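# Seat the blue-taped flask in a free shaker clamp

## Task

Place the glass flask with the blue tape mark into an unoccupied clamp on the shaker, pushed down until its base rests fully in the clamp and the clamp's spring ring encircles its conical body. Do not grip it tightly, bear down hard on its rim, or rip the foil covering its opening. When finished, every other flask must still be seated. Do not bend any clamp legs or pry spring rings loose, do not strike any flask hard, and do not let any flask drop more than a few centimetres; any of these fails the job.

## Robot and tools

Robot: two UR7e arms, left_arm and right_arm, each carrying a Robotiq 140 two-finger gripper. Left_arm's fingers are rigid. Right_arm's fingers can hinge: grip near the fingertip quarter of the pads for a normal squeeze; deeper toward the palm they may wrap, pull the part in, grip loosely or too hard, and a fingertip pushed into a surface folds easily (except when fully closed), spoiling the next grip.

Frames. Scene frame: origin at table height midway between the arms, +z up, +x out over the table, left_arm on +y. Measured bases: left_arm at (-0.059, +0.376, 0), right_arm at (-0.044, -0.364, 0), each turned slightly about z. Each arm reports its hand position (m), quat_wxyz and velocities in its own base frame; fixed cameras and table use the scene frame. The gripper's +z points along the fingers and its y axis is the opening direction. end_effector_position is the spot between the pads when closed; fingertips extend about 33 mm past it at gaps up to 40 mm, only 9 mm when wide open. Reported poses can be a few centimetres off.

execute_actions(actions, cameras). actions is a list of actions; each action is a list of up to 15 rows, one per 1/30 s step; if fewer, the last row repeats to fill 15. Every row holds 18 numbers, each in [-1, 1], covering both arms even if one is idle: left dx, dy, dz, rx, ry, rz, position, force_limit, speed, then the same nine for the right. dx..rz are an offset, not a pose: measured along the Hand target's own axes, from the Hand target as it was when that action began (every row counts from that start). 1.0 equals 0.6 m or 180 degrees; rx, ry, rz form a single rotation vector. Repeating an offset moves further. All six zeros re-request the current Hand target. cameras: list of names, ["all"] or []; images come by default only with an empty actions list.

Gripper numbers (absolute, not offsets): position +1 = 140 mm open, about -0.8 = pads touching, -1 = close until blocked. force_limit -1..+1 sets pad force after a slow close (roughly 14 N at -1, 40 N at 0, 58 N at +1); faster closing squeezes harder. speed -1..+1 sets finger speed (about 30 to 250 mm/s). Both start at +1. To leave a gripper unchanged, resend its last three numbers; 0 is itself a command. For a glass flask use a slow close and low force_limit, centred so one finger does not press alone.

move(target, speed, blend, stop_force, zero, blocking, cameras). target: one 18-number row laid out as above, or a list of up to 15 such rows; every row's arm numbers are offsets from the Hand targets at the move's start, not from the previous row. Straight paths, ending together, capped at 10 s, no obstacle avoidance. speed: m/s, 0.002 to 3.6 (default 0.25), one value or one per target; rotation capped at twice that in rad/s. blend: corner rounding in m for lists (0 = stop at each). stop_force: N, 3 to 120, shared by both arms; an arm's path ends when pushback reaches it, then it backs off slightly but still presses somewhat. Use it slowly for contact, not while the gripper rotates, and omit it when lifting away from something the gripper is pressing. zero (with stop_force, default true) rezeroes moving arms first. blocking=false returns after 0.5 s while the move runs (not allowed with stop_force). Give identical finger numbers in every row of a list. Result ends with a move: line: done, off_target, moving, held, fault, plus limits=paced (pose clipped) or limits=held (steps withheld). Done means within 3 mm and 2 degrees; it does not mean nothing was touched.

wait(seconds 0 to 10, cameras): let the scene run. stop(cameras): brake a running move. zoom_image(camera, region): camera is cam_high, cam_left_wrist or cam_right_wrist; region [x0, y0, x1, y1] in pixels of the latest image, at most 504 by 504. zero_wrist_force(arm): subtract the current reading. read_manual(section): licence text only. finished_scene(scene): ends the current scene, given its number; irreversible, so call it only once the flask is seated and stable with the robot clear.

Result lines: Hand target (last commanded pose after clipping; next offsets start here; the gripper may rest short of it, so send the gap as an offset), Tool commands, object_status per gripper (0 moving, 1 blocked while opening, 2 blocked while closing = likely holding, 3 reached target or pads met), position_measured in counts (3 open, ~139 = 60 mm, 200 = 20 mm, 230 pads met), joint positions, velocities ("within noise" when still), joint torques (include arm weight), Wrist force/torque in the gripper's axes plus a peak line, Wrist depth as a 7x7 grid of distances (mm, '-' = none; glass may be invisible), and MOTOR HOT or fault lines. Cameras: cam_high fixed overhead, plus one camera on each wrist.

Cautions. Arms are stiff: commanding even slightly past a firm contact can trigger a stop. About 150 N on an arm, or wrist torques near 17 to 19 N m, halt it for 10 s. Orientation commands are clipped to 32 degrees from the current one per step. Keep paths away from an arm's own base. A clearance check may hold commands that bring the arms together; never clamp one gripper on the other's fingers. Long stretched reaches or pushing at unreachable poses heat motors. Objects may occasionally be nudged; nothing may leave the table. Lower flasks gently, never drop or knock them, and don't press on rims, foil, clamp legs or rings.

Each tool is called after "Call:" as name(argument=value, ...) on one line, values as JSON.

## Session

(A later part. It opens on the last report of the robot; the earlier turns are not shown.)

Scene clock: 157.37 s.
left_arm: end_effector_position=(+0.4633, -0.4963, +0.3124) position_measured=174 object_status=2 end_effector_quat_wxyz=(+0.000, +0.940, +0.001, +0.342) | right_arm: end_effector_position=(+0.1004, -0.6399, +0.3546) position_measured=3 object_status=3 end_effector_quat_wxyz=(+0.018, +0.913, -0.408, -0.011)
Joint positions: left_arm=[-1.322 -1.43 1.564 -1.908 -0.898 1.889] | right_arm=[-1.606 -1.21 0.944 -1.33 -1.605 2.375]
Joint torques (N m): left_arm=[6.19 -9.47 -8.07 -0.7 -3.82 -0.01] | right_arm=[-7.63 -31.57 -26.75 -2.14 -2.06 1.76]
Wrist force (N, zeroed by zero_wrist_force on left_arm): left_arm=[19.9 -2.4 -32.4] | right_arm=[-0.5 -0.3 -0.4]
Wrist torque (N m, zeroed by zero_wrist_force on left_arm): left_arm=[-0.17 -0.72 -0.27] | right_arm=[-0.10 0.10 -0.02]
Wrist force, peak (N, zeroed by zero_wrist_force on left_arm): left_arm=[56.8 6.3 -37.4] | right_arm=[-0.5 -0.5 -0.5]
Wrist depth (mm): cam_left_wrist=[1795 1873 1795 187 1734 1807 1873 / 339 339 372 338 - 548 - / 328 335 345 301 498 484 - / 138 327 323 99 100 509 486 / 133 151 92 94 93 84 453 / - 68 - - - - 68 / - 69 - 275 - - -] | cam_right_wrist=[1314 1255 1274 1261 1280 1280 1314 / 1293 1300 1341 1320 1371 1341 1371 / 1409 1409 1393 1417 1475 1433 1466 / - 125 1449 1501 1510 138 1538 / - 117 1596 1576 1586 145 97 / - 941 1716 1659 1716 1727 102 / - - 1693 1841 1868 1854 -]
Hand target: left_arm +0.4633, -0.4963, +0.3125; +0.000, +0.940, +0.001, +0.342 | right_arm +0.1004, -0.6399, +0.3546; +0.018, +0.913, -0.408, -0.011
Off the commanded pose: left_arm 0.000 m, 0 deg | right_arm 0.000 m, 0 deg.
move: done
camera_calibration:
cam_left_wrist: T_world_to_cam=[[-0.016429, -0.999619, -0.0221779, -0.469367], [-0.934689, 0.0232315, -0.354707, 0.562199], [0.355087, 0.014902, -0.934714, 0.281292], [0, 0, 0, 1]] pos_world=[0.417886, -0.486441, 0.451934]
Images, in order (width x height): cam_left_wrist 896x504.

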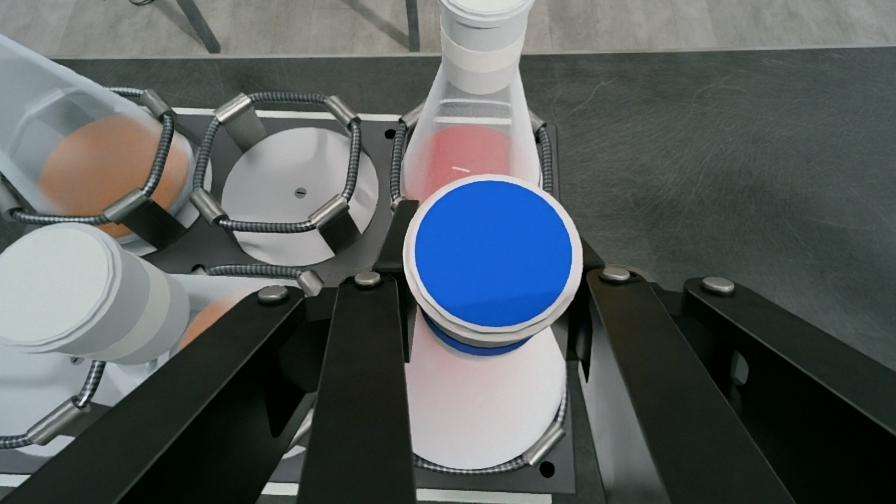

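Call:
move(target=[[0.0012,-0.004,0.0062,0,0,0,-1,-0.05,-1,0,0,0,0,0,0,1,1,1],[-0.001,0.005,0.0072,0,0,0,-1,-0.05,-1,0,0,0,0,0,0,1,1,1],[0.001,-0.002,0.0082,0,0,0,-1,-0.05,-1,0,0,0,0,0,0,1,1,1]], speed=0.02, stop_force=20, cameras=["cam_left_wrist"])

Call:
zoom_image(camera="cam_left_wrist", region=[330, 240, 630, 500])

Scene clock: 162.23 s.
left_arm: end_effector_position=(+0.4669, -0.4951, +0.3091) position_measured=174 object_status=2 end_effector_quat_wxyz=(+0.000, +0.940, +0.001, +0.342) | right_arm: end_effector_position=(+0.1004, -0.6399, +0.3546) position_measured=3 object_status=3 end_effector_quat_wxyz=(+0.018, +0.913, -0.408, -0.011)
Joint positions: left_arm=[-1.316 -1.427 1.571 -1.923 -0.9 1.897] | right_arm=[-1.606 -1.21 0.944 -1.33 -1.605 2.375]
Joint torques (N m): left_arm=[20.4 0.98 -11.07 7.01 -0.68 -0.75] | right_arm=[-8.57 -31.51 -26.89 -2.34 -2.02 1.76]
Wrist force (N, zeroed by zero_wrist_force on left_arm): left_arm=[25.5 11.9 -30.6] | right_arm=[-0.3 -0.3 -0.3]
Wrist torque (N m, zeroed by zero_wrist_force on left_arm): left_arm=[-0.40 -0.88 -0.49] | right_arm=[-0.10 0.04 -0.02]
Wrist force, peak (N, zeroed by zero_wrist_force on left_arm): left_arm=[37.6 -15.4 -37.1] | right_arm=[-0.7 -0.4 -0.1]
Wrist depth (mm): cam_left_wrist=[1873 1807 1833 183 1795 1846 1746 / 329 360 360 332 524 540 544 / 322 330 348 320 496 517 516 / 137 324 326 96 96 476 482 / 129 153 92 91 90 84 450 / - 68 - 231 - - 68 / - 69 - 234 - - -] | cam_right_wrist=[1195 1242 1261 1267 1274 1293 1300 / 1293 1320 1293 1341 1341 1363 1356 / 1371 1371 1393 1401 1433 1466 1458 / - 125 1449 1484 1510 138 1547 / - 117 1528 1606 1586 135 97 / - - 1693 1704 1739 1727 102 / - 1475 1841 1648 1882 1911 -]
Hand target: left_arm +0.4669, -0.4951, +0.3091; +0.000, +0.940, +0.001, +0.342 | right_arm +0.1004, -0.6399, +0.3546; +0.018, +0.913, -0.408, -0.011
Off the commanded pose: left_arm 0.000 m, 0 deg | right_arm 0.000 m, 0 deg.
move: done
camera_calibration:
cam_left_wrist: T_world_to_cam=[[-0.0164004, -0.999624, -0.0219576, -0.468194], [-0.934644, 0.0231285, -0.354833, 0.564349], [0.355207, 0.0147031, -0.934672, 0.276744], [0, 0, 0, 1]] pos_world=[0.421486, -0.48514, 0.448634]
Images, in order (width x height): cam_left_wrist 896x504.

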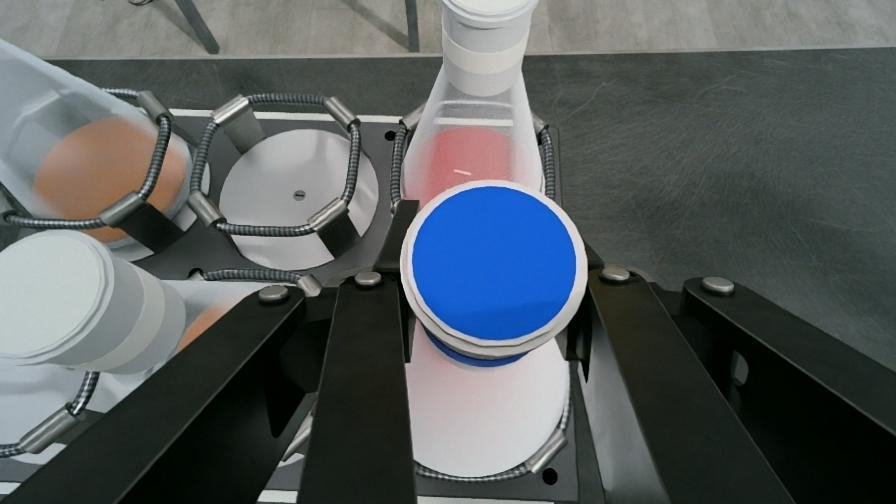

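Scaled by 1.680 from the camera's 896x504 image, which has a finer 1280x720 frame.

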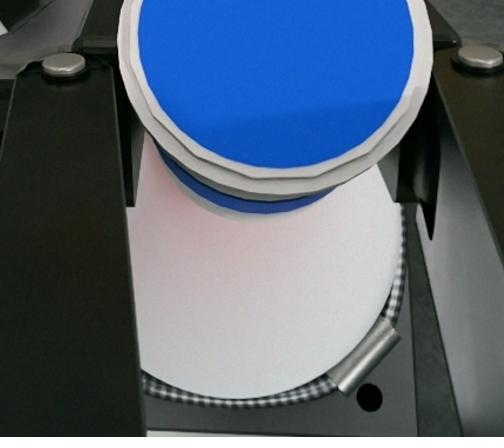

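Call:
move(target=[[0.004,0.006,0.0025,0,0,0,-1,-0.05,-1,0,0,0,0,0,0,1,1,1],[0.0025,0.004,0.0075,0,0,0,-1,-0.05,-1,0,0,0,0,0,0,1,1,1]], speed=0.02, stop_force=20, cameras=["cam_left_wrist"])

Call:
zoom_image(camera="cam_left_wrist", region=[330, 240, 630, 500])

Scene clock: 168.93 s.
left_arm: end_effector_position=(+0.4709, -0.4975, +0.3066) position_measured=174 object_status=2 end_effector_quat_wxyz=(+0.000, +0.940, +0.001, +0.342) | right_arm: end_effector_position=(+0.1004, -0.6399, +0.3546) position_measured=3 object_status=3 end_effector_quat_wxyz=(+0.018, +0.913, -0.408, -0.011)
Joint positions: left_arm=[-1.31 -1.416 1.566 -1.933 -0.901 1.905] | right_arm=[-1.606 -1.21 0.944 -1.33 -1.605 2.375]
Joint torques (N m): left_arm=[-16.26 -28.77 -19.38 1.35 -5.61 -0.8] | right_arm=[-8.19 -31.59 -26.36 -2.37 -2.1 1.6]
Wrist force (N, zeroed by zero_wrist_force on left_arm): left_arm=[25.3 -5.1 -22.1] | right_arm=[-0.5 -0.1 -0.3]
Wrist torque (N m, zeroed by zero_wrist_force on left_arm): left_arm=[-0.01 -0.89 -0.04] | right_arm=[-0.07 0.10 -0.02]
Wrist force, peak (N, zeroed by zero_wrist_force on left_arm): left_arm=[25.7 11.9 -31.2] | right_arm=[-0.8 -0.4 -0.1]
Wrist depth (mm): cam_left_wrist=[1820 1722 1846 176 1833 1860 1734 / 318 316 353 331 535 532 513 / 320 319 351 316 494 501 - / 277 320 318 92 94 483 476 / 130 148 92 87 86 84 448 / - 68 - - - - 68 / - 69 - 231 - - -] | cam_right_wrist=[1064 1207 1261 1274 1287 1307 1327 / 1320 1300 1320 1334 1341 1386 1349 / 1371 1356 1401 1417 1378 1449 1409 / - 126 1417 1510 1492 138 1510 / - 117 1466 1606 1566 135 97 / - - 1681 1681 1716 1751 101 / - 1841 1801 1814 1776 1882 -]
Hand target: left_arm +0.4710, -0.4975, +0.3066; +0.000, +0.940, +0.001, +0.342 | right_arm +0.1004, -0.6399, +0.3546; +0.018, +0.913, -0.408, -0.011
Off the commanded pose: left_arm 0.000 m, 0 deg | right_arm 0.000 m, 0 deg.
move: done
camera_calibration:
cam_left_wrist: T_world_to_cam=[[-0.0164012, -0.999624, -0.0219579, -0.470582], [-0.934644, 0.0231294, -0.354833, 0.567257], [0.355207, 0.0147031, -0.934672, 0.273021], [0, 0, 0, 1]] pos_world=[0.425486, -0.48754, 0.446134]
Images, in order (width x height): cam_left_wrist 896x504.

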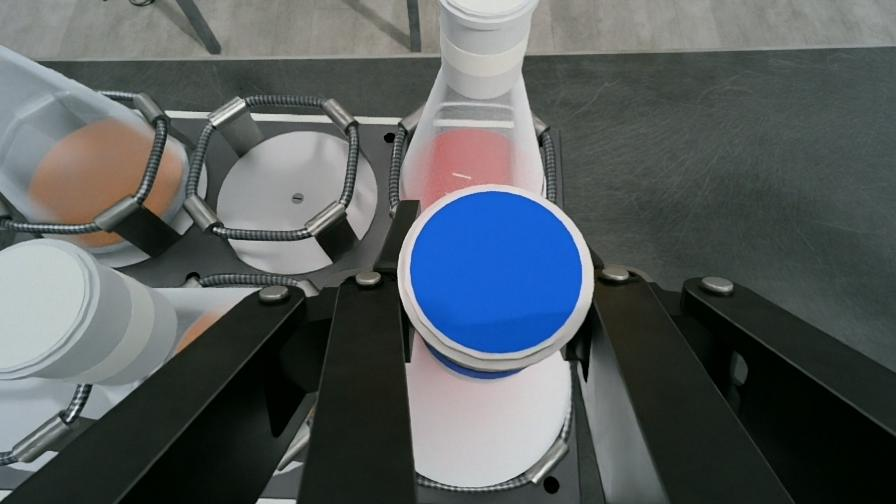

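Scaled by 1.680 from the camera's 896x504 image, which has a finer 1280x720 frame.

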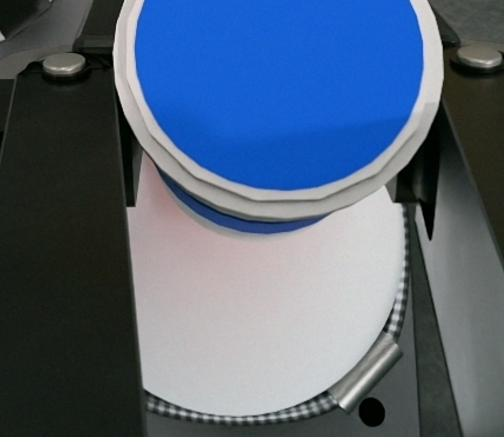

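Call:
move(target=[0.008,0,-0.0095,0,0,0,-1,-0.05,-1,0,0,0,0,0,0,1,1,1], speed=0.03)

Call:
move(target=[0,0,0,0,0,0,0.1,-0.06,-1,0,0,0,0,0,0,1,1,1], cameras=["cam_left_wrist"])

Call:
zoom_image(camera="cam_left_wrist", region=[330, 200, 630, 500])

Scene clock: 174.57 s.
left_arm: end_effector_position=(+0.4709, -0.4975, +0.3142) position_measured=174 object_status=2 end_effector_quat_wxyz=(+0.000, +0.940, +0.001, +0.342) | right_arm: end_effector_position=(+0.1004, -0.6399, +0.3546) position_measured=3 object_status=3 end_effector_quat_wxyz=(+0.018, +0.913, -0.408, -0.011)
Joint positions: left_arm=[-1.31 -1.419 1.549 -1.914 -0.901 1.905] | right_arm=[-1.606 -1.21 0.944 -1.33 -1.605 2.375]
Joint torques (N m): left_arm=[4.2 -39.7 -16.36 -3.04 0.66 1.49] | right_arm=[-8.04 -31.4 -26.42 -2.46 -2.21 1.75]
Wrist force (N, zeroed by zero_wrist_force on left_arm): left_arm=[7.7 4.0 0.7] | right_arm=[-0.5 -0.3 -0.2]
Wrist torque (N m, zeroed by zero_wrist_force on left_arm): left_arm=[-0.35 0.38 -0.55] | right_arm=[-0.11 0.10 -0.02]
Wrist force, peak (N, zeroed by zero_wrist_force on left_arm): left_arm=[25.5 -5.6 -22.2] | right_arm=[-0.7 -0.4 -0.2]
Wrist depth (mm): cam_left_wrist=[1807 1846 1795 183 1782 1734 - / 335 332 361 334 361 548 505 / 323 326 344 318 354 498 506 / 138 322 322 92 93 483 493 / 130 153 92 88 88 84 449 / - 68 - - - - 68 / - 69 - 278 - - -] | cam_right_wrist=[1168 1242 1261 1280 1280 1300 1300 / 1300 1274 1300 1334 1356 1378 1386 / 1371 1371 1401 1425 1425 1409 1441 / - 125 1566 1501 1557 138 1557 / - 117 1557 1638 1596 1606 97 / - 1638 1704 1681 1727 1789 102 / - 640 1828 1751 1828 1801 -]
Hand target: left_arm +0.4710, -0.4975, +0.3141; +0.000, +0.940, +0.001, +0.342 | right_arm +0.1004, -0.6399, +0.3546; +0.018, +0.913, -0.408, -0.011
Off the commanded pose: left_arm 0.000 m, 0 deg | right_arm 0.000 m, 0 deg.
move: done

Scene clock: 176.03 s.
left_arm: end_effector_position=(+0.4710, -0.4975, +0.3141) position_measured=117 object_status=0 end_effector_quat_wxyz=(+0.000, +0.940, +0.001, +0.342) | right_arm: end_effector_position=(+0.1004, -0.6399, +0.3546) position_measured=3 object_status=3 end_effector_quat_wxyz=(+0.018, +0.913, -0.408, -0.011)
Joint positions: left_arm=[-1.309 -1.419 1.549 -1.914 -0.901 1.905] | right_arm=[-1.606 -1.21 0.944 -1.33 -1.605 2.375]
Joint torques (N m): left_arm=[13.87 -19.23 -25.03 -4.89 3.1 1.27] | right_arm=[-8.32 -31.18 -26.44 -2.43 -2.12 1.76]
Wrist force (N, zeroed by zero_wrist_force on left_arm): left_arm=[3.3 0.6 -2.9] | right_arm=[-0.6 -0.3 -0.3]
Wrist torque (N m, zeroed by zero_wrist_force on left_arm): left_arm=[0.06 -0.37 -0.16] | right_arm=[-0.10 0.10 -0.02]
Wrist force, peak (N, zeroed by zero_wrist_force on left_arm): left_arm=[8.0 2.9 -4.2] | right_arm=[-0.7 -0.4 -0.4]
Wrist depth (mm): cam_left_wrist=[1860 1782 1929 182 1746 1807 1746 / 368 335 359 330 526 - - / 320 327 342 317 492 489 500 / 138 324 125 90 92 474 475 / 129 92 105 86 87 92 85 / - - 288 - 418 - 73 / - - 280 277 276 - -] | cam_right_wrist=[1218 1249 1274 1274 1274 1287 1314 / 1287 1162 1334 1327 1341 1371 1378 / 1371 - 1417 1417 1441 1417 1466 / - 126 1293 1484 1547 135 1528 / - 117 1557 1596 1566 135 97 / - - 1751 1681 1739 1751 101 / - 1566 1841 1659 1896 1882 -]
Hand target: left_arm +0.4710, -0.4975, +0.3141; +0.000, +0.940, +0.001, +0.342 | right_arm +0.1004, -0.6399, +0.3546; +0.018, +0.913, -0.408, -0.011
Off the commanded pose: left_arm 0.000 m, 0 deg | right_arm 0.000 m, 0 deg.
move: done
camera_calibration:
cam_left_wrist: T_world_to_cam=[[-0.0164004, -0.999624, -0.0219576, -0.470416], [-0.934644, 0.0231285, -0.354833, 0.570011], [0.355207, 0.0147031, -0.934672, 0.279996], [0, 0, 0, 1]] pos_world=[0.425586, -0.48754, 0.453634]
Images, in order (width x height): cam_left_wrist 896x504.

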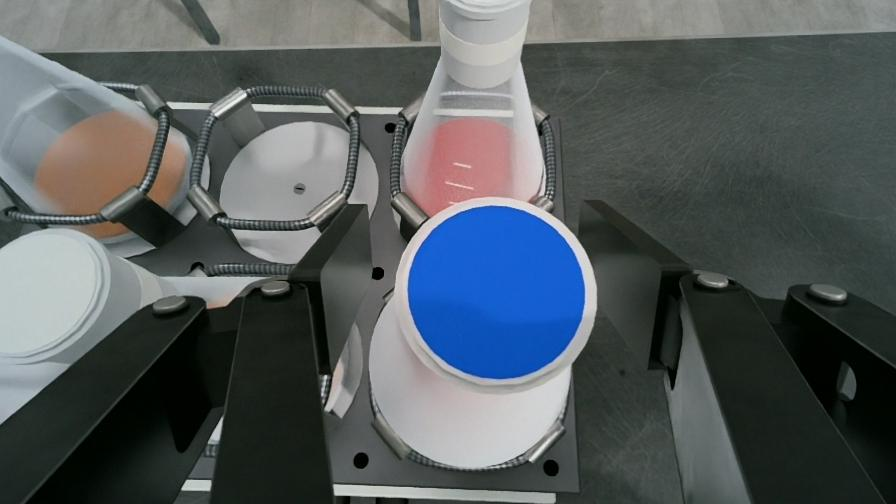

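Scaled by 1.680 from the camera's 896x504 image, which has a finer 1280x720 frame.

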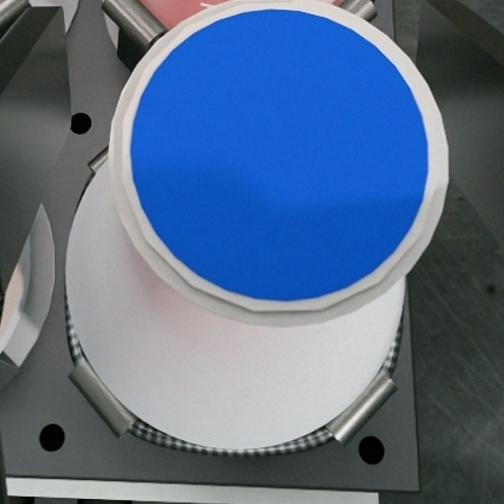

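Call:
move(target=[-0.002,0,-0.0429,0,0.122,0,0.1,-0.06,-1,0,0,0,0,0,0,1,1,1], speed=0.08, cameras=["cam_left_wrist","cam_high"])

Call:
zoom_image(camera="cam_left_wrist", region=[330, 200, 630, 500])

Scene clock: 190.53 s.
left_arm: end_effector_position=(+0.4534, -0.4976, +0.3330) position_measured=117 object_status=3 end_effector_quat_wxyz=(+0.000, +0.857, +0.001, +0.515) | right_arm: end_effector_position=(+0.1004, -0.6399, +0.3546) position_measured=3 object_status=3 end_effector_quat_wxyz=(+0.018, +0.913, -0.408, -0.011)
Joint positions: left_arm=[-1.481 -1.474 1.792 -2.054 -0.497 1.758] | right_arm=[-1.606 -1.21 0.944 -1.33 -1.605 2.375]
Joint torques (N m): left_arm=[14.28 -37.67 -32.15 -0.78 -0.06 1.17] | right_arm=[-8.3 -32.2 -26.41 -2.54 -2.12 1.71]
Wrist force (N, zeroed by zero_wrist_force on left_arm): left_arm=[3.5 0.5 -2.6] | right_arm=[-0.7 -0.3 -0.3]
Wrist torque (N m, zeroed by zero_wrist_force on left_arm): left_arm=[0.01 -0.57 0.02] | right_arm=[-0.10 0.12 -0.02]
Wrist force, peak (N, zeroed by zero_wrist_force on left_arm): left_arm=[3.8 0.6 -3.1] | right_arm=[-0.6 -0.5 -0.4]
Wrist depth (mm): cam_left_wrist=[3130 3055 3208 2516 2491 3092 3092 / 2701 2673 2730 237 2566 2566 2619 / 2138 2175 2212 120 2231 2053 2005 / 157 363 125 110 121 110 587 / - 92 106 130 150 92 85 / - - 308 243 - - 72 / - - 277 229 - - -] | cam_right_wrist=[1184 1230 1255 1267 1280 1287 1327 / 1287 1320 1356 1363 1341 1356 1378 / 1393 1363 1409 1449 1449 1441 1449 / - 125 1492 1492 1538 138 1510 / - 117 1764 1596 1617 1627 97 / - - 1751 1681 1764 1764 101 / - 623 1789 - 1896 1925 -]
Hand target: left_arm +0.4535, -0.4975, +0.3330; +0.000, +0.857, +0.001, +0.515 | right_arm +0.1004, -0.6399, +0.3546; +0.018, +0.913, -0.408, -0.011
Off the commanded pose: left_arm 0.000 m, 0 deg | right_arm 0.000 m, 0 deg.
move: done
camera_calibration:
cam_left_wrist: T_world_to_cam=[[-0.00680665, -0.999616, -0.0268613, -0.473145], [-0.734175, 0.0232333, -0.678563, 0.57722], [0.678927, 0.0151021, -0.734051, 0.0905733], [0, 0, 0, 1]] pos_world=[0.359067, -0.487742, 0.445456]
Images, in order (width x height): cam_high 896x504, cam_left_wrist 896x504.

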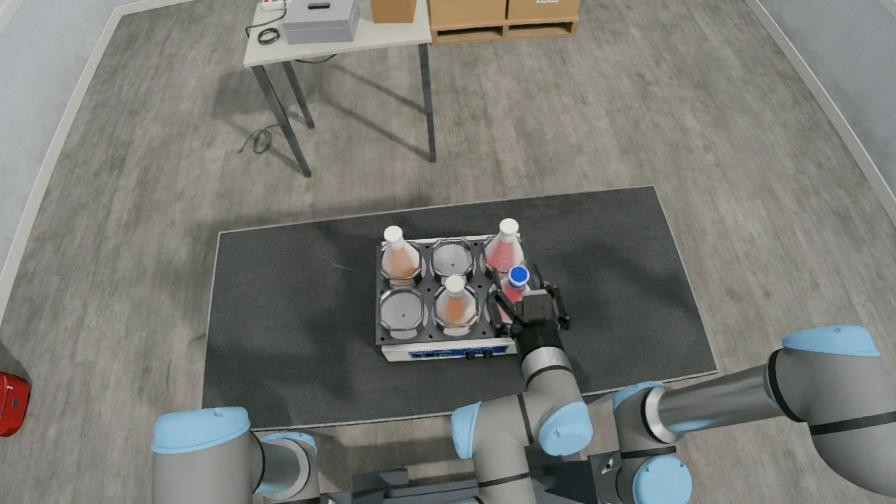

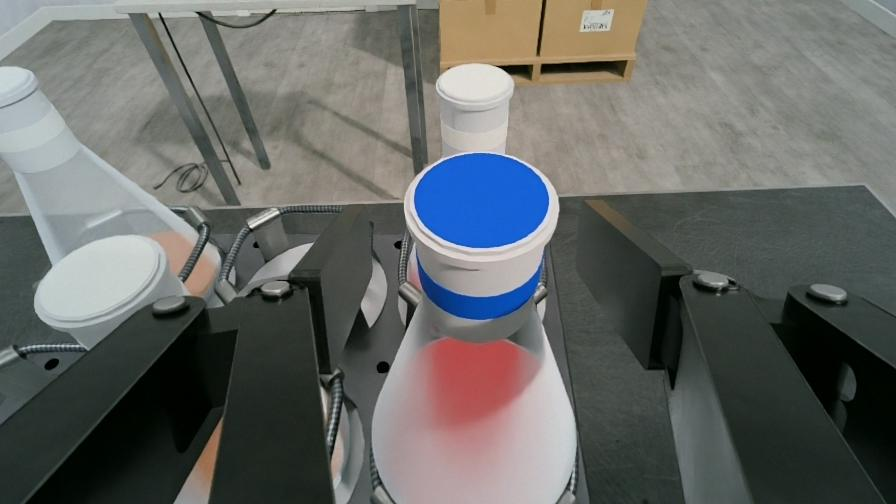

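Scaled by 1.680 from the camera's 896x504 image, which has a finer 1280x720 frame.

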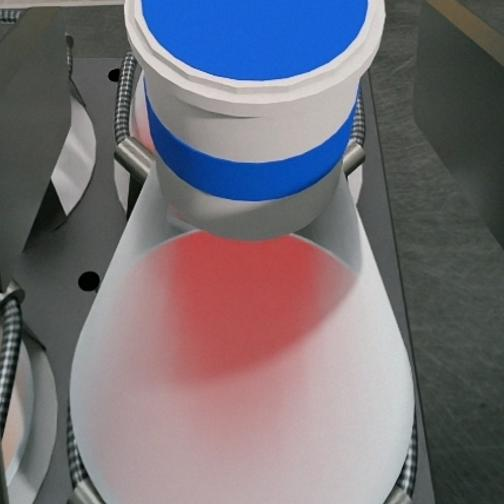

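Call:
move(target=[[0,-0.002,0,0,0,0,0.1,-0.06,-1,0,0,0,0,0,0,1,1,1],[0,-0.002,0,0,0,0,-1,-0.05,-1,0,0,0,0,0,0,1,1,1]], speed=0.03)

Call:
wait(seconds=0.7)

Call:
move(target=[-0.044,0,0.0235,0,0,0,-1,-0.05,-1,0,0,0,0,0,0,1,1,1], speed=0.015, stop_force=28, cameras=["cam_left_wrist","cam_high"])

Call:
zoom_image(camera="cam_left_wrist", region=[330, 240, 630, 500])

Scene clock: 196.00 s.
left_arm: end_effector_position=(+0.4535, -0.4963, +0.3330) position_measured=177 object_status=0 end_effector_quat_wxyz=(+0.000, +0.857, +0.001, +0.515) | right_arm: end_effector_position=(+0.1004, -0.6399, +0.3546) position_measured=3 object_status=3 end_effector_quat_wxyz=(+0.018, +0.913, -0.408, -0.011)
Joint positions: left_arm=[-1.48 -1.477 1.795 -2.055 -0.497 1.758] | right_arm=[-1.606 -1.21 0.944 -1.33 -1.605 2.375]
Joint torques (N m): left_arm=[10.54 -27.98 -30.07 -3.64 0.39 0.45] | right_arm=[-8.6 -31.27 -26.03 -2.57 -2.09 1.78]
Wrist force (N, zeroed by zero_wrist_force on left_arm): left_arm=[3.0 3.1 -2.5] | right_arm=[-0.5 -0.2 -0.2]
Wrist torque (N m, zeroed by zero_wrist_force on left_arm): left_arm=[-0.17 -0.52 -0.33] | right_arm=[-0.08 0.09 -0.02]
Wrist force, peak (N, zeroed by zero_wrist_force on left_arm): left_arm=[2.8 3.2 -2.5] | right_arm=[-0.7 -0.3 -0.5]
Wrist depth (mm): cam_left_wrist=[3248 3168 3055 2592 2516 3019 3092 / 2759 2619 2592 232 2467 2467 2444 / 2193 2333 2175 119 2103 2271 2138 / 161 353 388 110 122 - 585 / 149 153 89 120 92 81 508 / - 71 - - - - 68 / - 67 - - - - -] | cam_right_wrist=[1025 1255 1218 1274 1274 1307 1327 / 1280 1287 1307 1349 1341 1356 1363 / 1356 1409 1417 1409 1393 1484 1458 / - 125 1501 1501 1519 135 1510 / - 117 1693 1475 1586 1596 97 / - - 1764 1828 1739 1776 102 / - 693 1828 1814 1789 1882 -]
Hand target: left_arm +0.4535, -0.4963, +0.3330; +0.000, +0.857, +0.001, +0.515 | right_arm +0.1004, -0.6399, +0.3546; +0.018, +0.913, -0.408, -0.011
Off the commanded pose: left_arm 0.000 m, 0 deg | right_arm 0.000 m, 0 deg.
move: done

Scene clock: 196.70 s.
left_arm: end_effector_position=(+0.4535, -0.4963, +0.3330) position_measured=177 object_status=2 end_effector_quat_wxyz=(+0.000, +0.857, +0.001, +0.515) | right_arm: end_effector_position=(+0.1004, -0.6399, +0.3546) position_measured=3 object_status=3 end_effector_quat_wxyz=(+0.018, +0.913, -0.408, -0.011)
Joint positions: left_arm=[-1.48 -1.477 1.795 -2.055 -0.497 1.758] | right_arm=[-1.606 -1.21 0.944 -1.33 -1.605 2.375]
Joint torques (N m): left_arm=[9.63 -21.75 -29.3 -3.11 0.83 0.15] | right_arm=[-8.93 -31.92 -25.83 -2.51 -2.07 1.71]
Wrist force (N, zeroed by zero_wrist_force on left_arm): left_arm=[2.8 3.2 -2.5] | right_arm=[-0.5 -0.2 -0.3]
Wrist torque (N m, zeroed by zero_wrist_force on left_arm): left_arm=[-0.15 -0.48 -0.34] | right_arm=[-0.08 0.10 -0.02]
Wrist force, peak (N, zeroed by zero_wrist_force on left_arm): left_arm=[3.1 3.1 -2.7] | right_arm=[-0.6 -0.5 -0.4]
Wrist depth (mm): cam_left_wrist=[3168 3092 3130 2759 2516 3168 3019 / 2701 2592 2646 240 2673 2516 2541 / 2175 2291 2175 119 2231 2291 2156 / 157 377 392 110 114 - - / 149 153 89 120 92 81 498 / - 71 - - - - 68 / - 67 - - - - -] | cam_right_wrist=[1300 1249 1255 1293 1274 1307 1293 / 1293 1293 1349 1349 1327 1363 1386 / 1378 1341 1393 1378 1409 1449 1484 / - 125 1501 1492 1484 138 1510 / - 117 - 1606 1814 135 97 / - 1576 1566 1670 1648 1751 102 / - 1970 1814 1739 1828 1896 -]
Hand target: left_arm +0.4535, -0.4963, +0.3330; +0.000, +0.857, +0.001, +0.515 | right_arm +0.1004, -0.6399, +0.3546; +0.018, +0.913, -0.408, -0.011
Tool commands: left_gripper/position=-1.0 left_gripper/force_limit=-0.05 left_gripper/speed=-1.0 right_gripper/position=+1.0 right_gripper/force_limit=+1.0 right_gripper/speed=+1.0
Off the commanded pose: left_arm 0.000 m, 0 deg | right_arm 0.000 m, 0 deg.
wait: 0.70 s; at rest by 0.17 s

Scene clock: 198.40 s.
left_arm: end_effector_position=(+0.4535, -0.4963, +0.3243) position_measured=177 object_status=2 end_effector_quat_wxyz=(+0.000, +0.857, +0.001, +0.515) | right_arm: end_effector_position=(+0.1004, -0.6399, +0.3546) position_measured=3 object_status=3 end_effector_quat_wxyz=(+0.018, +0.913, -0.408, -0.011)
Joint positions: left_arm=[-1.48 -1.47 1.811 -2.078 -0.497 1.758] | right_arm=[-1.606 -1.21 0.944 -1.33 -1.605 2.375]
Joint torques (N m): left_arm=[10.51 -32.13 -20.62 -1.04 -1.97 -0.23] | right_arm=[-7.92 -31.44 -25.68 -2.69 -1.98 1.78]
Wrist force (N, zeroed by zero_wrist_force on left_arm): left_arm=[20.3 4.7 -16.0] | right_arm=[-0.5 -0.3 -0.2]
Wrist torque (N m, zeroed by zero_wrist_force on left_arm): left_arm=[-0.05 -0.86 -0.03] | right_arm=[-0.11 0.09 -0.02]
Wrist force, peak (N, zeroed by zero_wrist_force on left_arm): left_arm=[27.8 0.5 -18.9] | right_arm=[-0.6 -0.3 -0.6]
Wrist depth (mm): cam_left_wrist=[3248 3130 3290 2701 2467 3333 3290 / 2820 2491 2789 231 2673 2566 2673 / 2231 2156 2312 117 2156 2175 2231 / 155 360 388 114 122 581 594 / 148 153 89 123 92 81 521 / - 71 - - - - 68 / - 67 - - - - -] | cam_right_wrist=[1212 1261 1261 1287 1300 1274 1341 / 1300 1314 1314 1320 1349 1274 1386 / 1393 1393 1417 1393 1433 1441 1475 / - 126 1475 1458 1528 138 1510 / - 117 1425 1606 1606 1576 97 / - - 1538 1739 1716 1789 102 / - - 1801 1764 1828 1854 -]
Hand target: left_arm +0.4535, -0.4963, +0.3242; +0.000, +0.857, +0.001, +0.515 (not the last commanded pose) | right_arm +0.1004, -0.6399, +0.3546; +0.018, +0.913, -0.408, -0.011
Off the commanded pose: left_arm 0.021 m, 0 deg | right_arm 0.000 m, 0 deg.
move: contact (left_arm)
camera_calibration:
cam_left_wrist: T_world_to_cam=[[-0.00651857, -0.999618, -0.0268762, -0.472179], [-0.734034, 0.0230351, -0.678721, 0.571213], [0.679081, 0.0153037, -0.733904, 0.0840052], [0, 0, 0, 1]] pos_world=[0.359166, -0.486442, 0.436656]
Images, in order (width x height): cam_high 896x504, cam_left_wrist 896x504.

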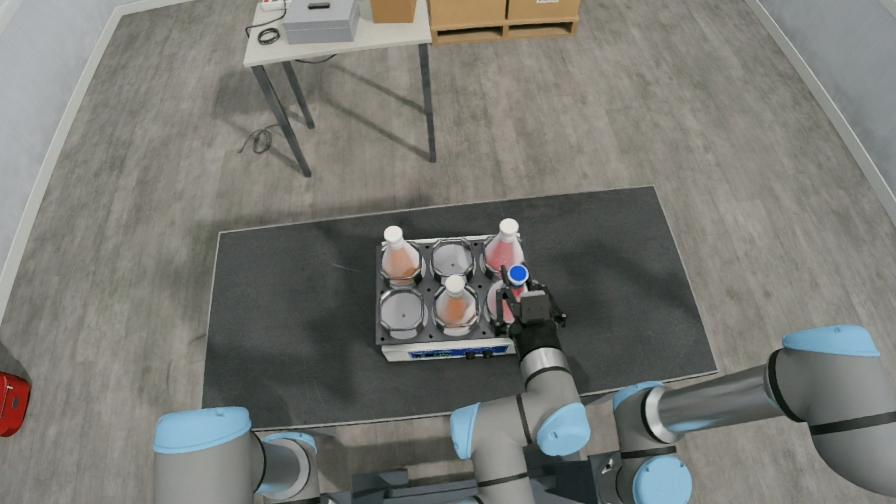

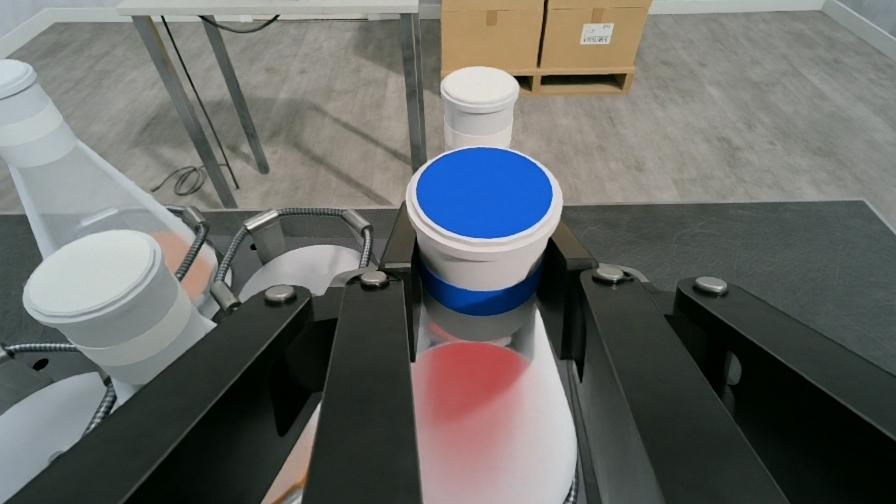

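Scaled by 1.680 from the camera's 896x504 image, which has a finer 1280x720 frame.

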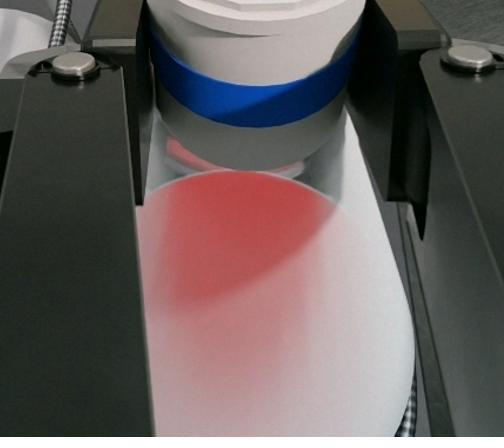

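Call:
move(target=[-0.044,0,0.0235,0,0,0,-1,-0.05,-1,0,0,0,0,0,0,1,1,1], speed=0.012, stop_force=42, zero=false, cameras=["cam_left_wrist"])

Call:
zoom_image(camera="cam_left_wrist", region=[330, 200, 630, 500])

Scene clock: 202.10 s.
left_arm: end_effector_position=(+0.4535, -0.4963, +0.3213) position_measured=177 object_status=2 end_effector_quat_wxyz=(+0.000, +0.857, +0.001, +0.515) | right_arm: end_effector_position=(+0.1004, -0.6399, +0.3546) position_measured=3 object_status=3 end_effector_quat_wxyz=(+0.018, +0.913, -0.408, -0.011)
Joint positions: left_arm=[-1.48 -1.468 1.817 -2.086 -0.497 1.758] | right_arm=[-1.606 -1.21 0.944 -1.33 -1.605 2.375]
Joint torques (N m): left_arm=[8.97 -26.37 -17.22 -0.54 -5.67 -0.79] | right_arm=[-8.38 -31.67 -26.31 -2.67 -2.05 1.69]
Wrist force (N, zeroed by zero_wrist_force on left_arm): left_arm=[31.5 0.4 -18.8] | right_arm=[-0.5 -0.4 -0.4]
Wrist torque (N m, zeroed by zero_wrist_force on left_arm): left_arm=[0.01 -1.10 0.05] | right_arm=[-0.14 0.10 -0.02]
Wrist force, peak (N, zeroed by zero_wrist_force on left_arm): left_arm=[40.1 -1.7 -27.4] | right_arm=[-0.7 -0.4 -0.4]
Wrist depth (mm): cam_left_wrist=[3248 3055 3290 2592 2491 3377 3168 / 2646 2673 2673 232 2701 2916 2592 / 2312 2103 2251 115 2231 2251 2231 / 156 346 397 111 111 - - / 146 154 89 128 92 81 76 / - 71 - - - - 68 / - 68 - - - - -] | cam_right_wrist=[1230 1207 1242 1280 1274 1287 1300 / 1307 1293 1327 1341 1341 1393 1378 / 1349 1371 1425 1386 - 1449 1458 / 498 125 1441 1492 1538 138 1528 / - 117 1638 1596 1648 1617 97 / - 1409 1617 1704 1751 1814 101 / - 712 1789 1727 1828 1841 -]
Hand target: left_arm +0.4535, -0.4963, +0.3213; +0.000, +0.857, +0.001, +0.515 (not the last commanded pose) | right_arm +0.1004, -0.6399, +0.3546; +0.018, +0.913, -0.408, -0.011
Off the commanded pose: left_arm 0.027 m, 0 deg | right_arm 0.000 m, 0 deg.
move: contact (left_arm)
camera_calibration:
cam_left_wrist: T_world_to_cam=[[-0.00642668, -0.999627, -0.026527, -0.472448], [-0.73394, 0.0227327, -0.678834, 0.569043], [0.679184, 0.0151066, -0.733812, 0.081631], [0, 0, 0, 1]] pos_world=[0.359165, -0.486441, 0.433655]
Images, in order (width x height): cam_left_wrist 896x504.

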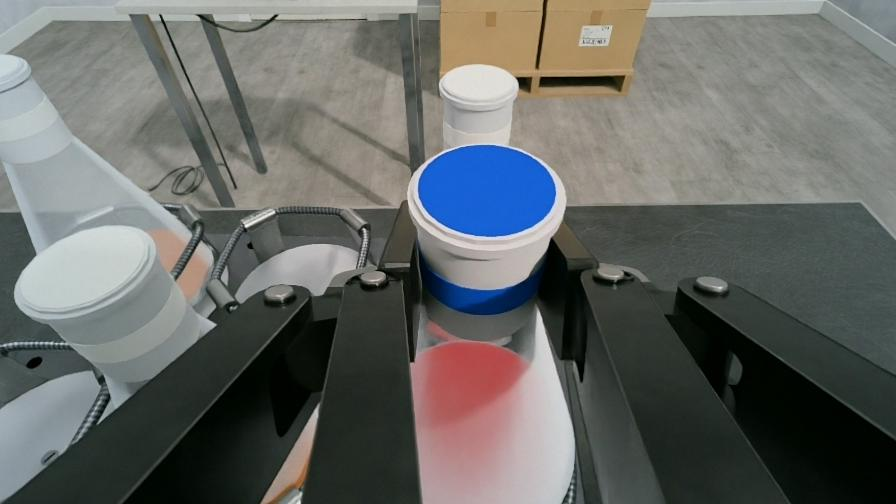

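Scaled by 1.680 from the camera's 896x504 image, which has a finer 1280x720 frame.

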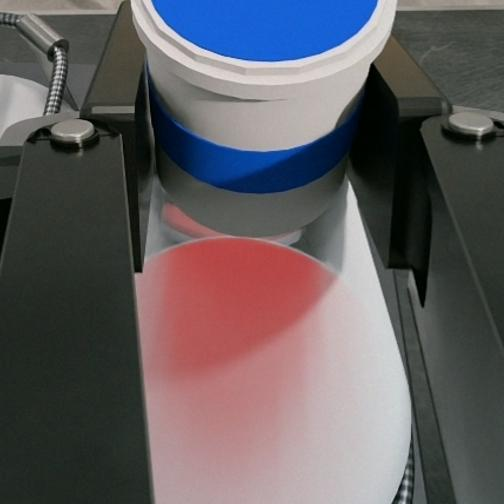

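Call:
move(target=[[-0.0015,0.006,0.0008,0,0,0,-1,-0.05,-1,0,0,0,0,0,0,1,1,1],[-0.0025,-0.006,0.0014,0,0,0,-1,-0.05,-1,0,0,0,0,0,0,1,1,1],[-0.0035,0.006,0.0019,0,0,0,-1,-0.05,-1,0,0,0,0,0,0,1,1,1],[-0.0035,0.0,0.0019,0,0,0,-1,-0.05,-1,0,0,0,0,0,0,1,1,1]], speed=0.02, stop_force=22, cameras=["cam_left_wrist"])

Call:
zoom_image(camera="cam_left_wrist", region=[330, 200, 630, 500])

Scene clock: 207.27 s.
left_arm: end_effector_position=(+0.4536, -0.4963, +0.3189) position_measured=177 object_status=2 end_effector_quat_wxyz=(+0.000, +0.857, +0.001, +0.515) | right_arm: end_effector_position=(+0.1004, -0.6399, +0.3546) position_measured=3 object_status=3 end_effector_quat_wxyz=(+0.018, +0.913, -0.408, -0.011)
Joint positions: left_arm=[-1.48 -1.465 1.821 -2.093 -0.497 1.758] | right_arm=[-1.606 -1.21 0.944 -1.33 -1.605 2.375]
Joint torques (N m): left_arm=[17.62 1.71 -12.72 4.13 -8.83 -0.6] | right_arm=[-7.93 -31.49 -25.45 -2.75 -2.06 1.73]
Wrist force (N, zeroed by zero_wrist_force on left_arm): left_arm=[35.2 6.9 -21.0] | right_arm=[-0.5 -0.4 -0.2]
Wrist torque (N m, zeroed by zero_wrist_force on left_arm): left_arm=[-0.08 -1.16 -0.39] | right_arm=[-0.13 0.10 -0.02]
Wrist force, peak (N, zeroed by zero_wrist_force on left_arm): left_arm=[43.4 -10.1 -17.5] | right_arm=[-0.8 -0.2 -0.5]
Wrist depth (mm): cam_left_wrist=[3130 1782 3248 2467 2566 3248 3130 / 2730 2646 2759 229 2701 2701 2541 / 2251 2138 2175 115 2212 2231 2271 / 153 348 413 110 114 - - / 146 155 89 123 92 81 499 / - 71 - - - - 68 / - 68 - - - - -] | cam_right_wrist=[1280 1236 1267 1293 1280 1287 1307 / 1300 1314 1320 1341 1371 1356 1386 / 1378 1341 1425 1401 1433 1425 1458 / - 125 1510 1484 1519 138 1547 / - 117 1596 1586 1648 1617 97 / - - 1801 1704 1727 1776 101 / - 1475 1814 1814 1801 1814 -]
Hand target: left_arm +0.4536, -0.4963, +0.3189; +0.000, +0.857, +0.001, +0.515 | right_arm +0.1004, -0.6399, +0.3546; +0.018, +0.913, -0.408, -0.011
Off the commanded pose: left_arm 0.000 m, 0 deg | right_arm 0.000 m, 0 deg.
move: done
camera_calibration:
cam_left_wrist: T_world_to_cam=[[-0.00649389, -0.999629, -0.0264531, -0.472516], [-0.733938, 0.0227318, -0.678836, 0.567555], [0.679185, 0.0150066, -0.733814, 0.0798266], [0, 0, 0, 1]] pos_world=[0.359265, -0.48644, 0.431355]
Images, in order (width x height): cam_left_wrist 896x504.

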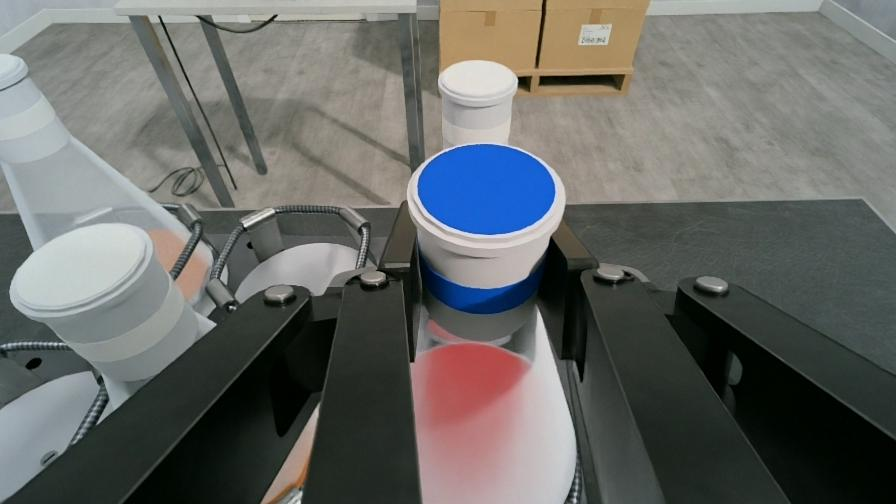

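Scaled by 1.680 from the camera's 896x504 image, which has a finer 1280x720 frame.

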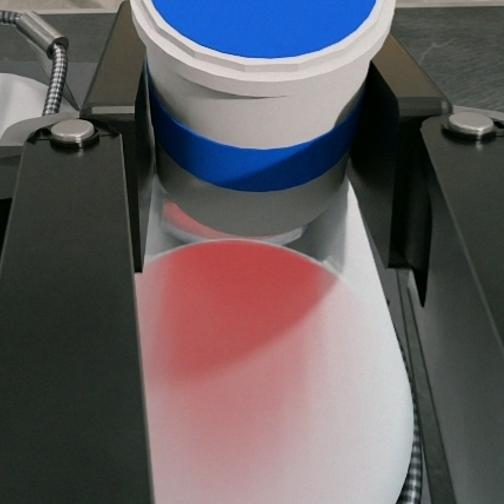

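Call:
move(target=[[-0.0005,-0.008,0.0037,0,0,0,-1,-0.05,-1,0,0,0,0,0,0,1,1,1],[-0.004,0.008,0.0022,0,0,0,-1,-0.05,-1,0,0,0,0,0,0,1,1,1],[-0.007,-0.008,-0.0006,0,0,0,-1,-0.05,-1,0,0,0,0,0,0,1,1,1],[-0.0035,0.006,0.0061,0,0,0,-1,-0.05,-1,0,0,0,0,0,0,1,1,1],[-0.0055,0.0,0.0029,0,0,0,-1,-0.05,-1,0,0,0,0,0,0,1,1,1]], speed=0.02, stop_force=25, cameras=["cam_left_wrist"])

Call:
zoom_image(camera="cam_left_wrist", region=[330, 200, 630, 500])

Scene clock: 212.30 s.
left_arm: end_effector_position=(+0.4541, -0.4986, +0.3166) position_measured=177 object_status=2 end_effector_quat_wxyz=(+0.000, +0.857, +0.001, +0.515) | right_arm: end_effector_position=(+0.1004, -0.6399, +0.3546) position_measured=3 object_status=3 end_effector_quat_wxyz=(+0.018, +0.913, -0.408, -0.011)
Joint positions: left_arm=[-1.479 -1.458 1.819 -2.099 -0.497 1.76] | right_arm=[-1.606 -1.21 0.944 -1.33 -1.605 2.375]
Joint torques (N m): left_arm=[9.47 -16.5 -4.09 3.78 -12.95 1.06] | right_arm=[-8.56 -31.54 -25.13 -2.81 -2.08 1.75]
Wrist force (N, zeroed by zero_wrist_force on left_arm): left_arm=[51.8 -1.0 -20.0] | right_arm=[-0.5 -0.4 -0.4]
Wrist torque (N m, zeroed by zero_wrist_force on left_arm): left_arm=[0.24 -1.39 0.28] | right_arm=[-0.13 0.10 -0.02]
Wrist force, peak (N, zeroed by zero_wrist_force on left_arm): left_arm=[56.1 -15.4 -17.7] | right_arm=[-0.8 -0.3 -0.4]
Wrist depth (mm): cam_left_wrist=[3377 2950 3168 2467 2541 3666 3055 / 2701 2646 2759 224 2491 2701 2984 / 2231 2175 2212 113 2212 2592 2193 / 148 354 394 111 122 - - / 143 157 89 124 92 81 503 / - 71 - - - - 68 / - 68 - - - - -] | cam_right_wrist=[1207 1249 1242 1267 1314 1300 1300 / 1314 1320 1314 1320 1349 1371 1393 / 1433 1371 1371 1409 1425 1449 1458 / - 126 1528 1492 1501 138 1492 / - 117 1576 1586 1441 135 97 / - - 1716 1727 1739 1751 102 / - 702 1739 1955 1828 1882 -]
Hand target: left_arm +0.4541, -0.4986, +0.3165; +0.000, +0.857, +0.001, +0.515 (not the last commanded pose) | right_arm +0.1004, -0.6399, +0.3546; +0.018, +0.913, -0.408, -0.011
Off the commanded pose: left_arm 0.003 m, 0 deg | right_arm 0.000 m, 0 deg.
move: contact (left_arm); path passed 1 of 5 targets
camera_calibration:
cam_left_wrist: T_world_to_cam=[[-0.00629226, -0.999624, -0.026675, -0.474852], [-0.733943, 0.0227345, -0.678831, 0.566346], [0.679182, 0.0153066, -0.73381, 0.077907], [0, 0, 0, 1]] pos_world=[0.359765, -0.488742, 0.428955]
Images, in order (width x height): cam_left_wrist 896x504.

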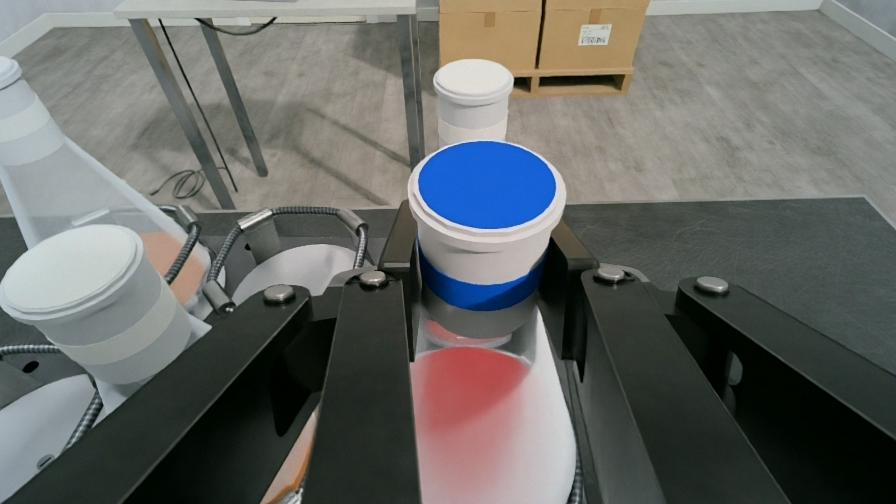

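Scaled by 1.680 from the camera's 896x504 image, which has a finer 1280x720 frame.

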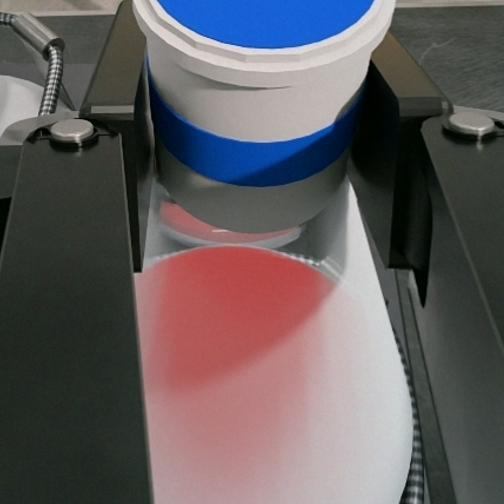

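Call:
move(target=[[0.001,0.008,-0.0005,0,0,0,-1,-0.05,-1,0,0,0,0,0,0,1,1,1],[-0.0005,0.0,0.0002,0,0,0,-1,-0.05,-1,0,0,0,0,0,0,1,1,1],[-0.001,0.009,0.0004,0,0,0,-1,-0.05,-1,0,0,0,0,0,0,1,1,1],[-0.0018,0.004,0.001,0,0,0,-1,-0.05,-1,0,0,0,0,0,0,1,1,1]], speed=0.02, stop_force=25, cameras=["cam_left_wrist"])

Call:
zoom_image(camera="cam_left_wrist", region=[330, 200, 630, 500])

Scene clock: 216.83 s.
left_arm: end_effector_position=(+0.4546, -0.5027, +0.3182) position_measured=177 object_status=2 end_effector_quat_wxyz=(+0.000, +0.857, +0.002, +0.516) | right_arm: end_effector_position=(+0.1004, -0.6399, +0.3546) position_measured=3 object_status=3 end_effector_quat_wxyz=(+0.018, +0.913, -0.408, -0.011)
Joint positions: left_arm=[-1.48 -1.449 1.807 -2.095 -0.495 1.758] | right_arm=[-1.606 -1.21 0.944 -1.33 -1.605 2.375]
Joint torques (N m): left_arm=[1.5 -18.68 -14.34 -0.93 -6.33 0.18] | right_arm=[-8.51 -31.82 -25.51 -2.79 -1.99 1.74]
Wrist force (N, zeroed by zero_wrist_force on left_arm): left_arm=[48.3 -11.9 -18.3] | right_arm=[-0.7 -0.3 -0.2]
Wrist torque (N m, zeroed by zero_wrist_force on left_arm): left_arm=[0.35 -1.37 0.95] | right_arm=[-0.10 0.13 -0.02]
Wrist force, peak (N, zeroed by zero_wrist_force on left_arm): left_arm=[60.7 -20.6 -26.0] | right_arm=[-0.7 -0.3 -0.4]
Wrist depth (mm): cam_left_wrist=[3130 3130 3377 2421 2421 3515 3130 / 2759 2646 2730 225 2646 2730 2646 / 2291 2271 2291 113 2156 2212 2231 / 150 359 374 113 122 620 573 / 146 161 89 123 92 81 506 / - 71 - - - - 68 / - 68 - - - - -] | cam_right_wrist=[1386 1255 1242 1280 1280 1293 1314 / 1300 1293 1314 1334 1349 1393 1386 / 1307 1356 1409 1393 1417 1492 1458 / - 126 1393 1501 1501 138 1528 / - 117 1586 1627 1586 1596 97 / - - 1648 1670 1739 1727 102 / - 626 1868 1801 1841 1841 -]
Hand target: left_arm +0.4546, -0.5027, +0.3182; +0.000, +0.857, +0.002, +0.516 (not the last commanded pose) | right_arm +0.1004, -0.6399, +0.3546; +0.018, +0.913, -0.408, -0.011
Tool commands: left_gripper/position=-1.0 left_gripper/force_limit=-0.05098 left_gripper/speed=-1.0 right_gripper/position=+1.0 right_gripper/force_limit=+1.0 right_gripper/speed=+1.0
Off the commanded pose: left_arm 0.003 m, 0 deg | right_arm 0.000 m, 0 deg.
TORQUE FAULT: the external load on joint 5 (wrist 2) of the left arm reached its load limit, and that arm stopped. A torque fault puts only its own arm into a fault stop. That arm's remaining commands of this call were not run. That arm may still press on what stopped it. That arm is still stopped at the end of this call. That arm stays stopped for about 10 more seconds. Until then a move that you send moves the other arm only, and its call returns only when the move has ended. Once the stop has ended, the next robot result says so. If the stop ends while you think or write, that arm runs what you send next, counted from a new Hand target: where the arm stands when the stop ends. While its stop runs, that arm takes no new command, but its gripper still runs the gripper command that each later call begins with. Until it ends, the stop uses up actions while you think or wait. An arm that is not stopped still takes commands.
move: fault (left_arm); path passed 1 of 4 targets
camera_calibration:
cam_left_wrist: T_world_to_cam=[[-0.00576862, -0.999653, -0.0257192, -0.479422], [-0.732556, 0.0217317, -0.680359, 0.567188], [0.680682, 0.014916, -0.732427, 0.0775355], [0, 0, 0, 1]] pos_world=[0.359954, -0.492738, 0.43035]
Images, in order (width x height): cam_left_wrist 896x504.

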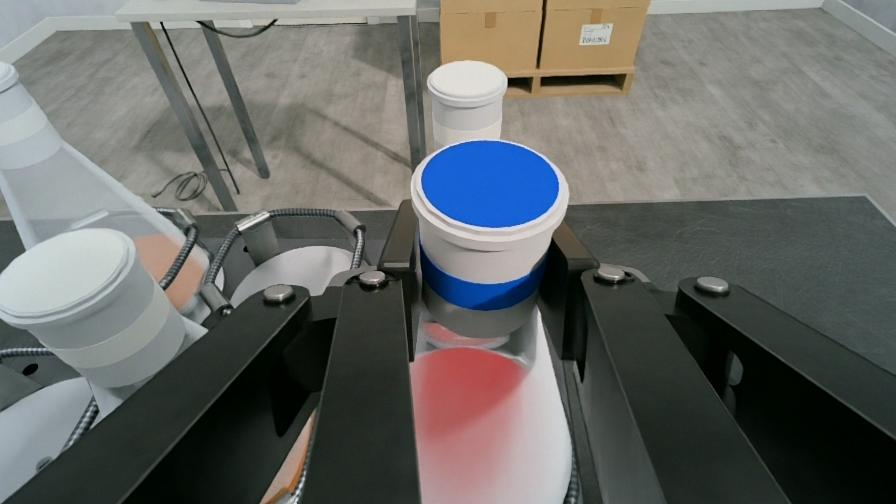

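Scaled by 1.680 from the camera's 896x504 image, which has a finer 1280x720 frame.

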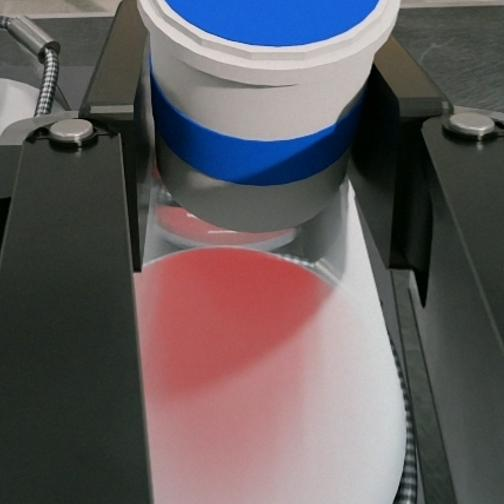

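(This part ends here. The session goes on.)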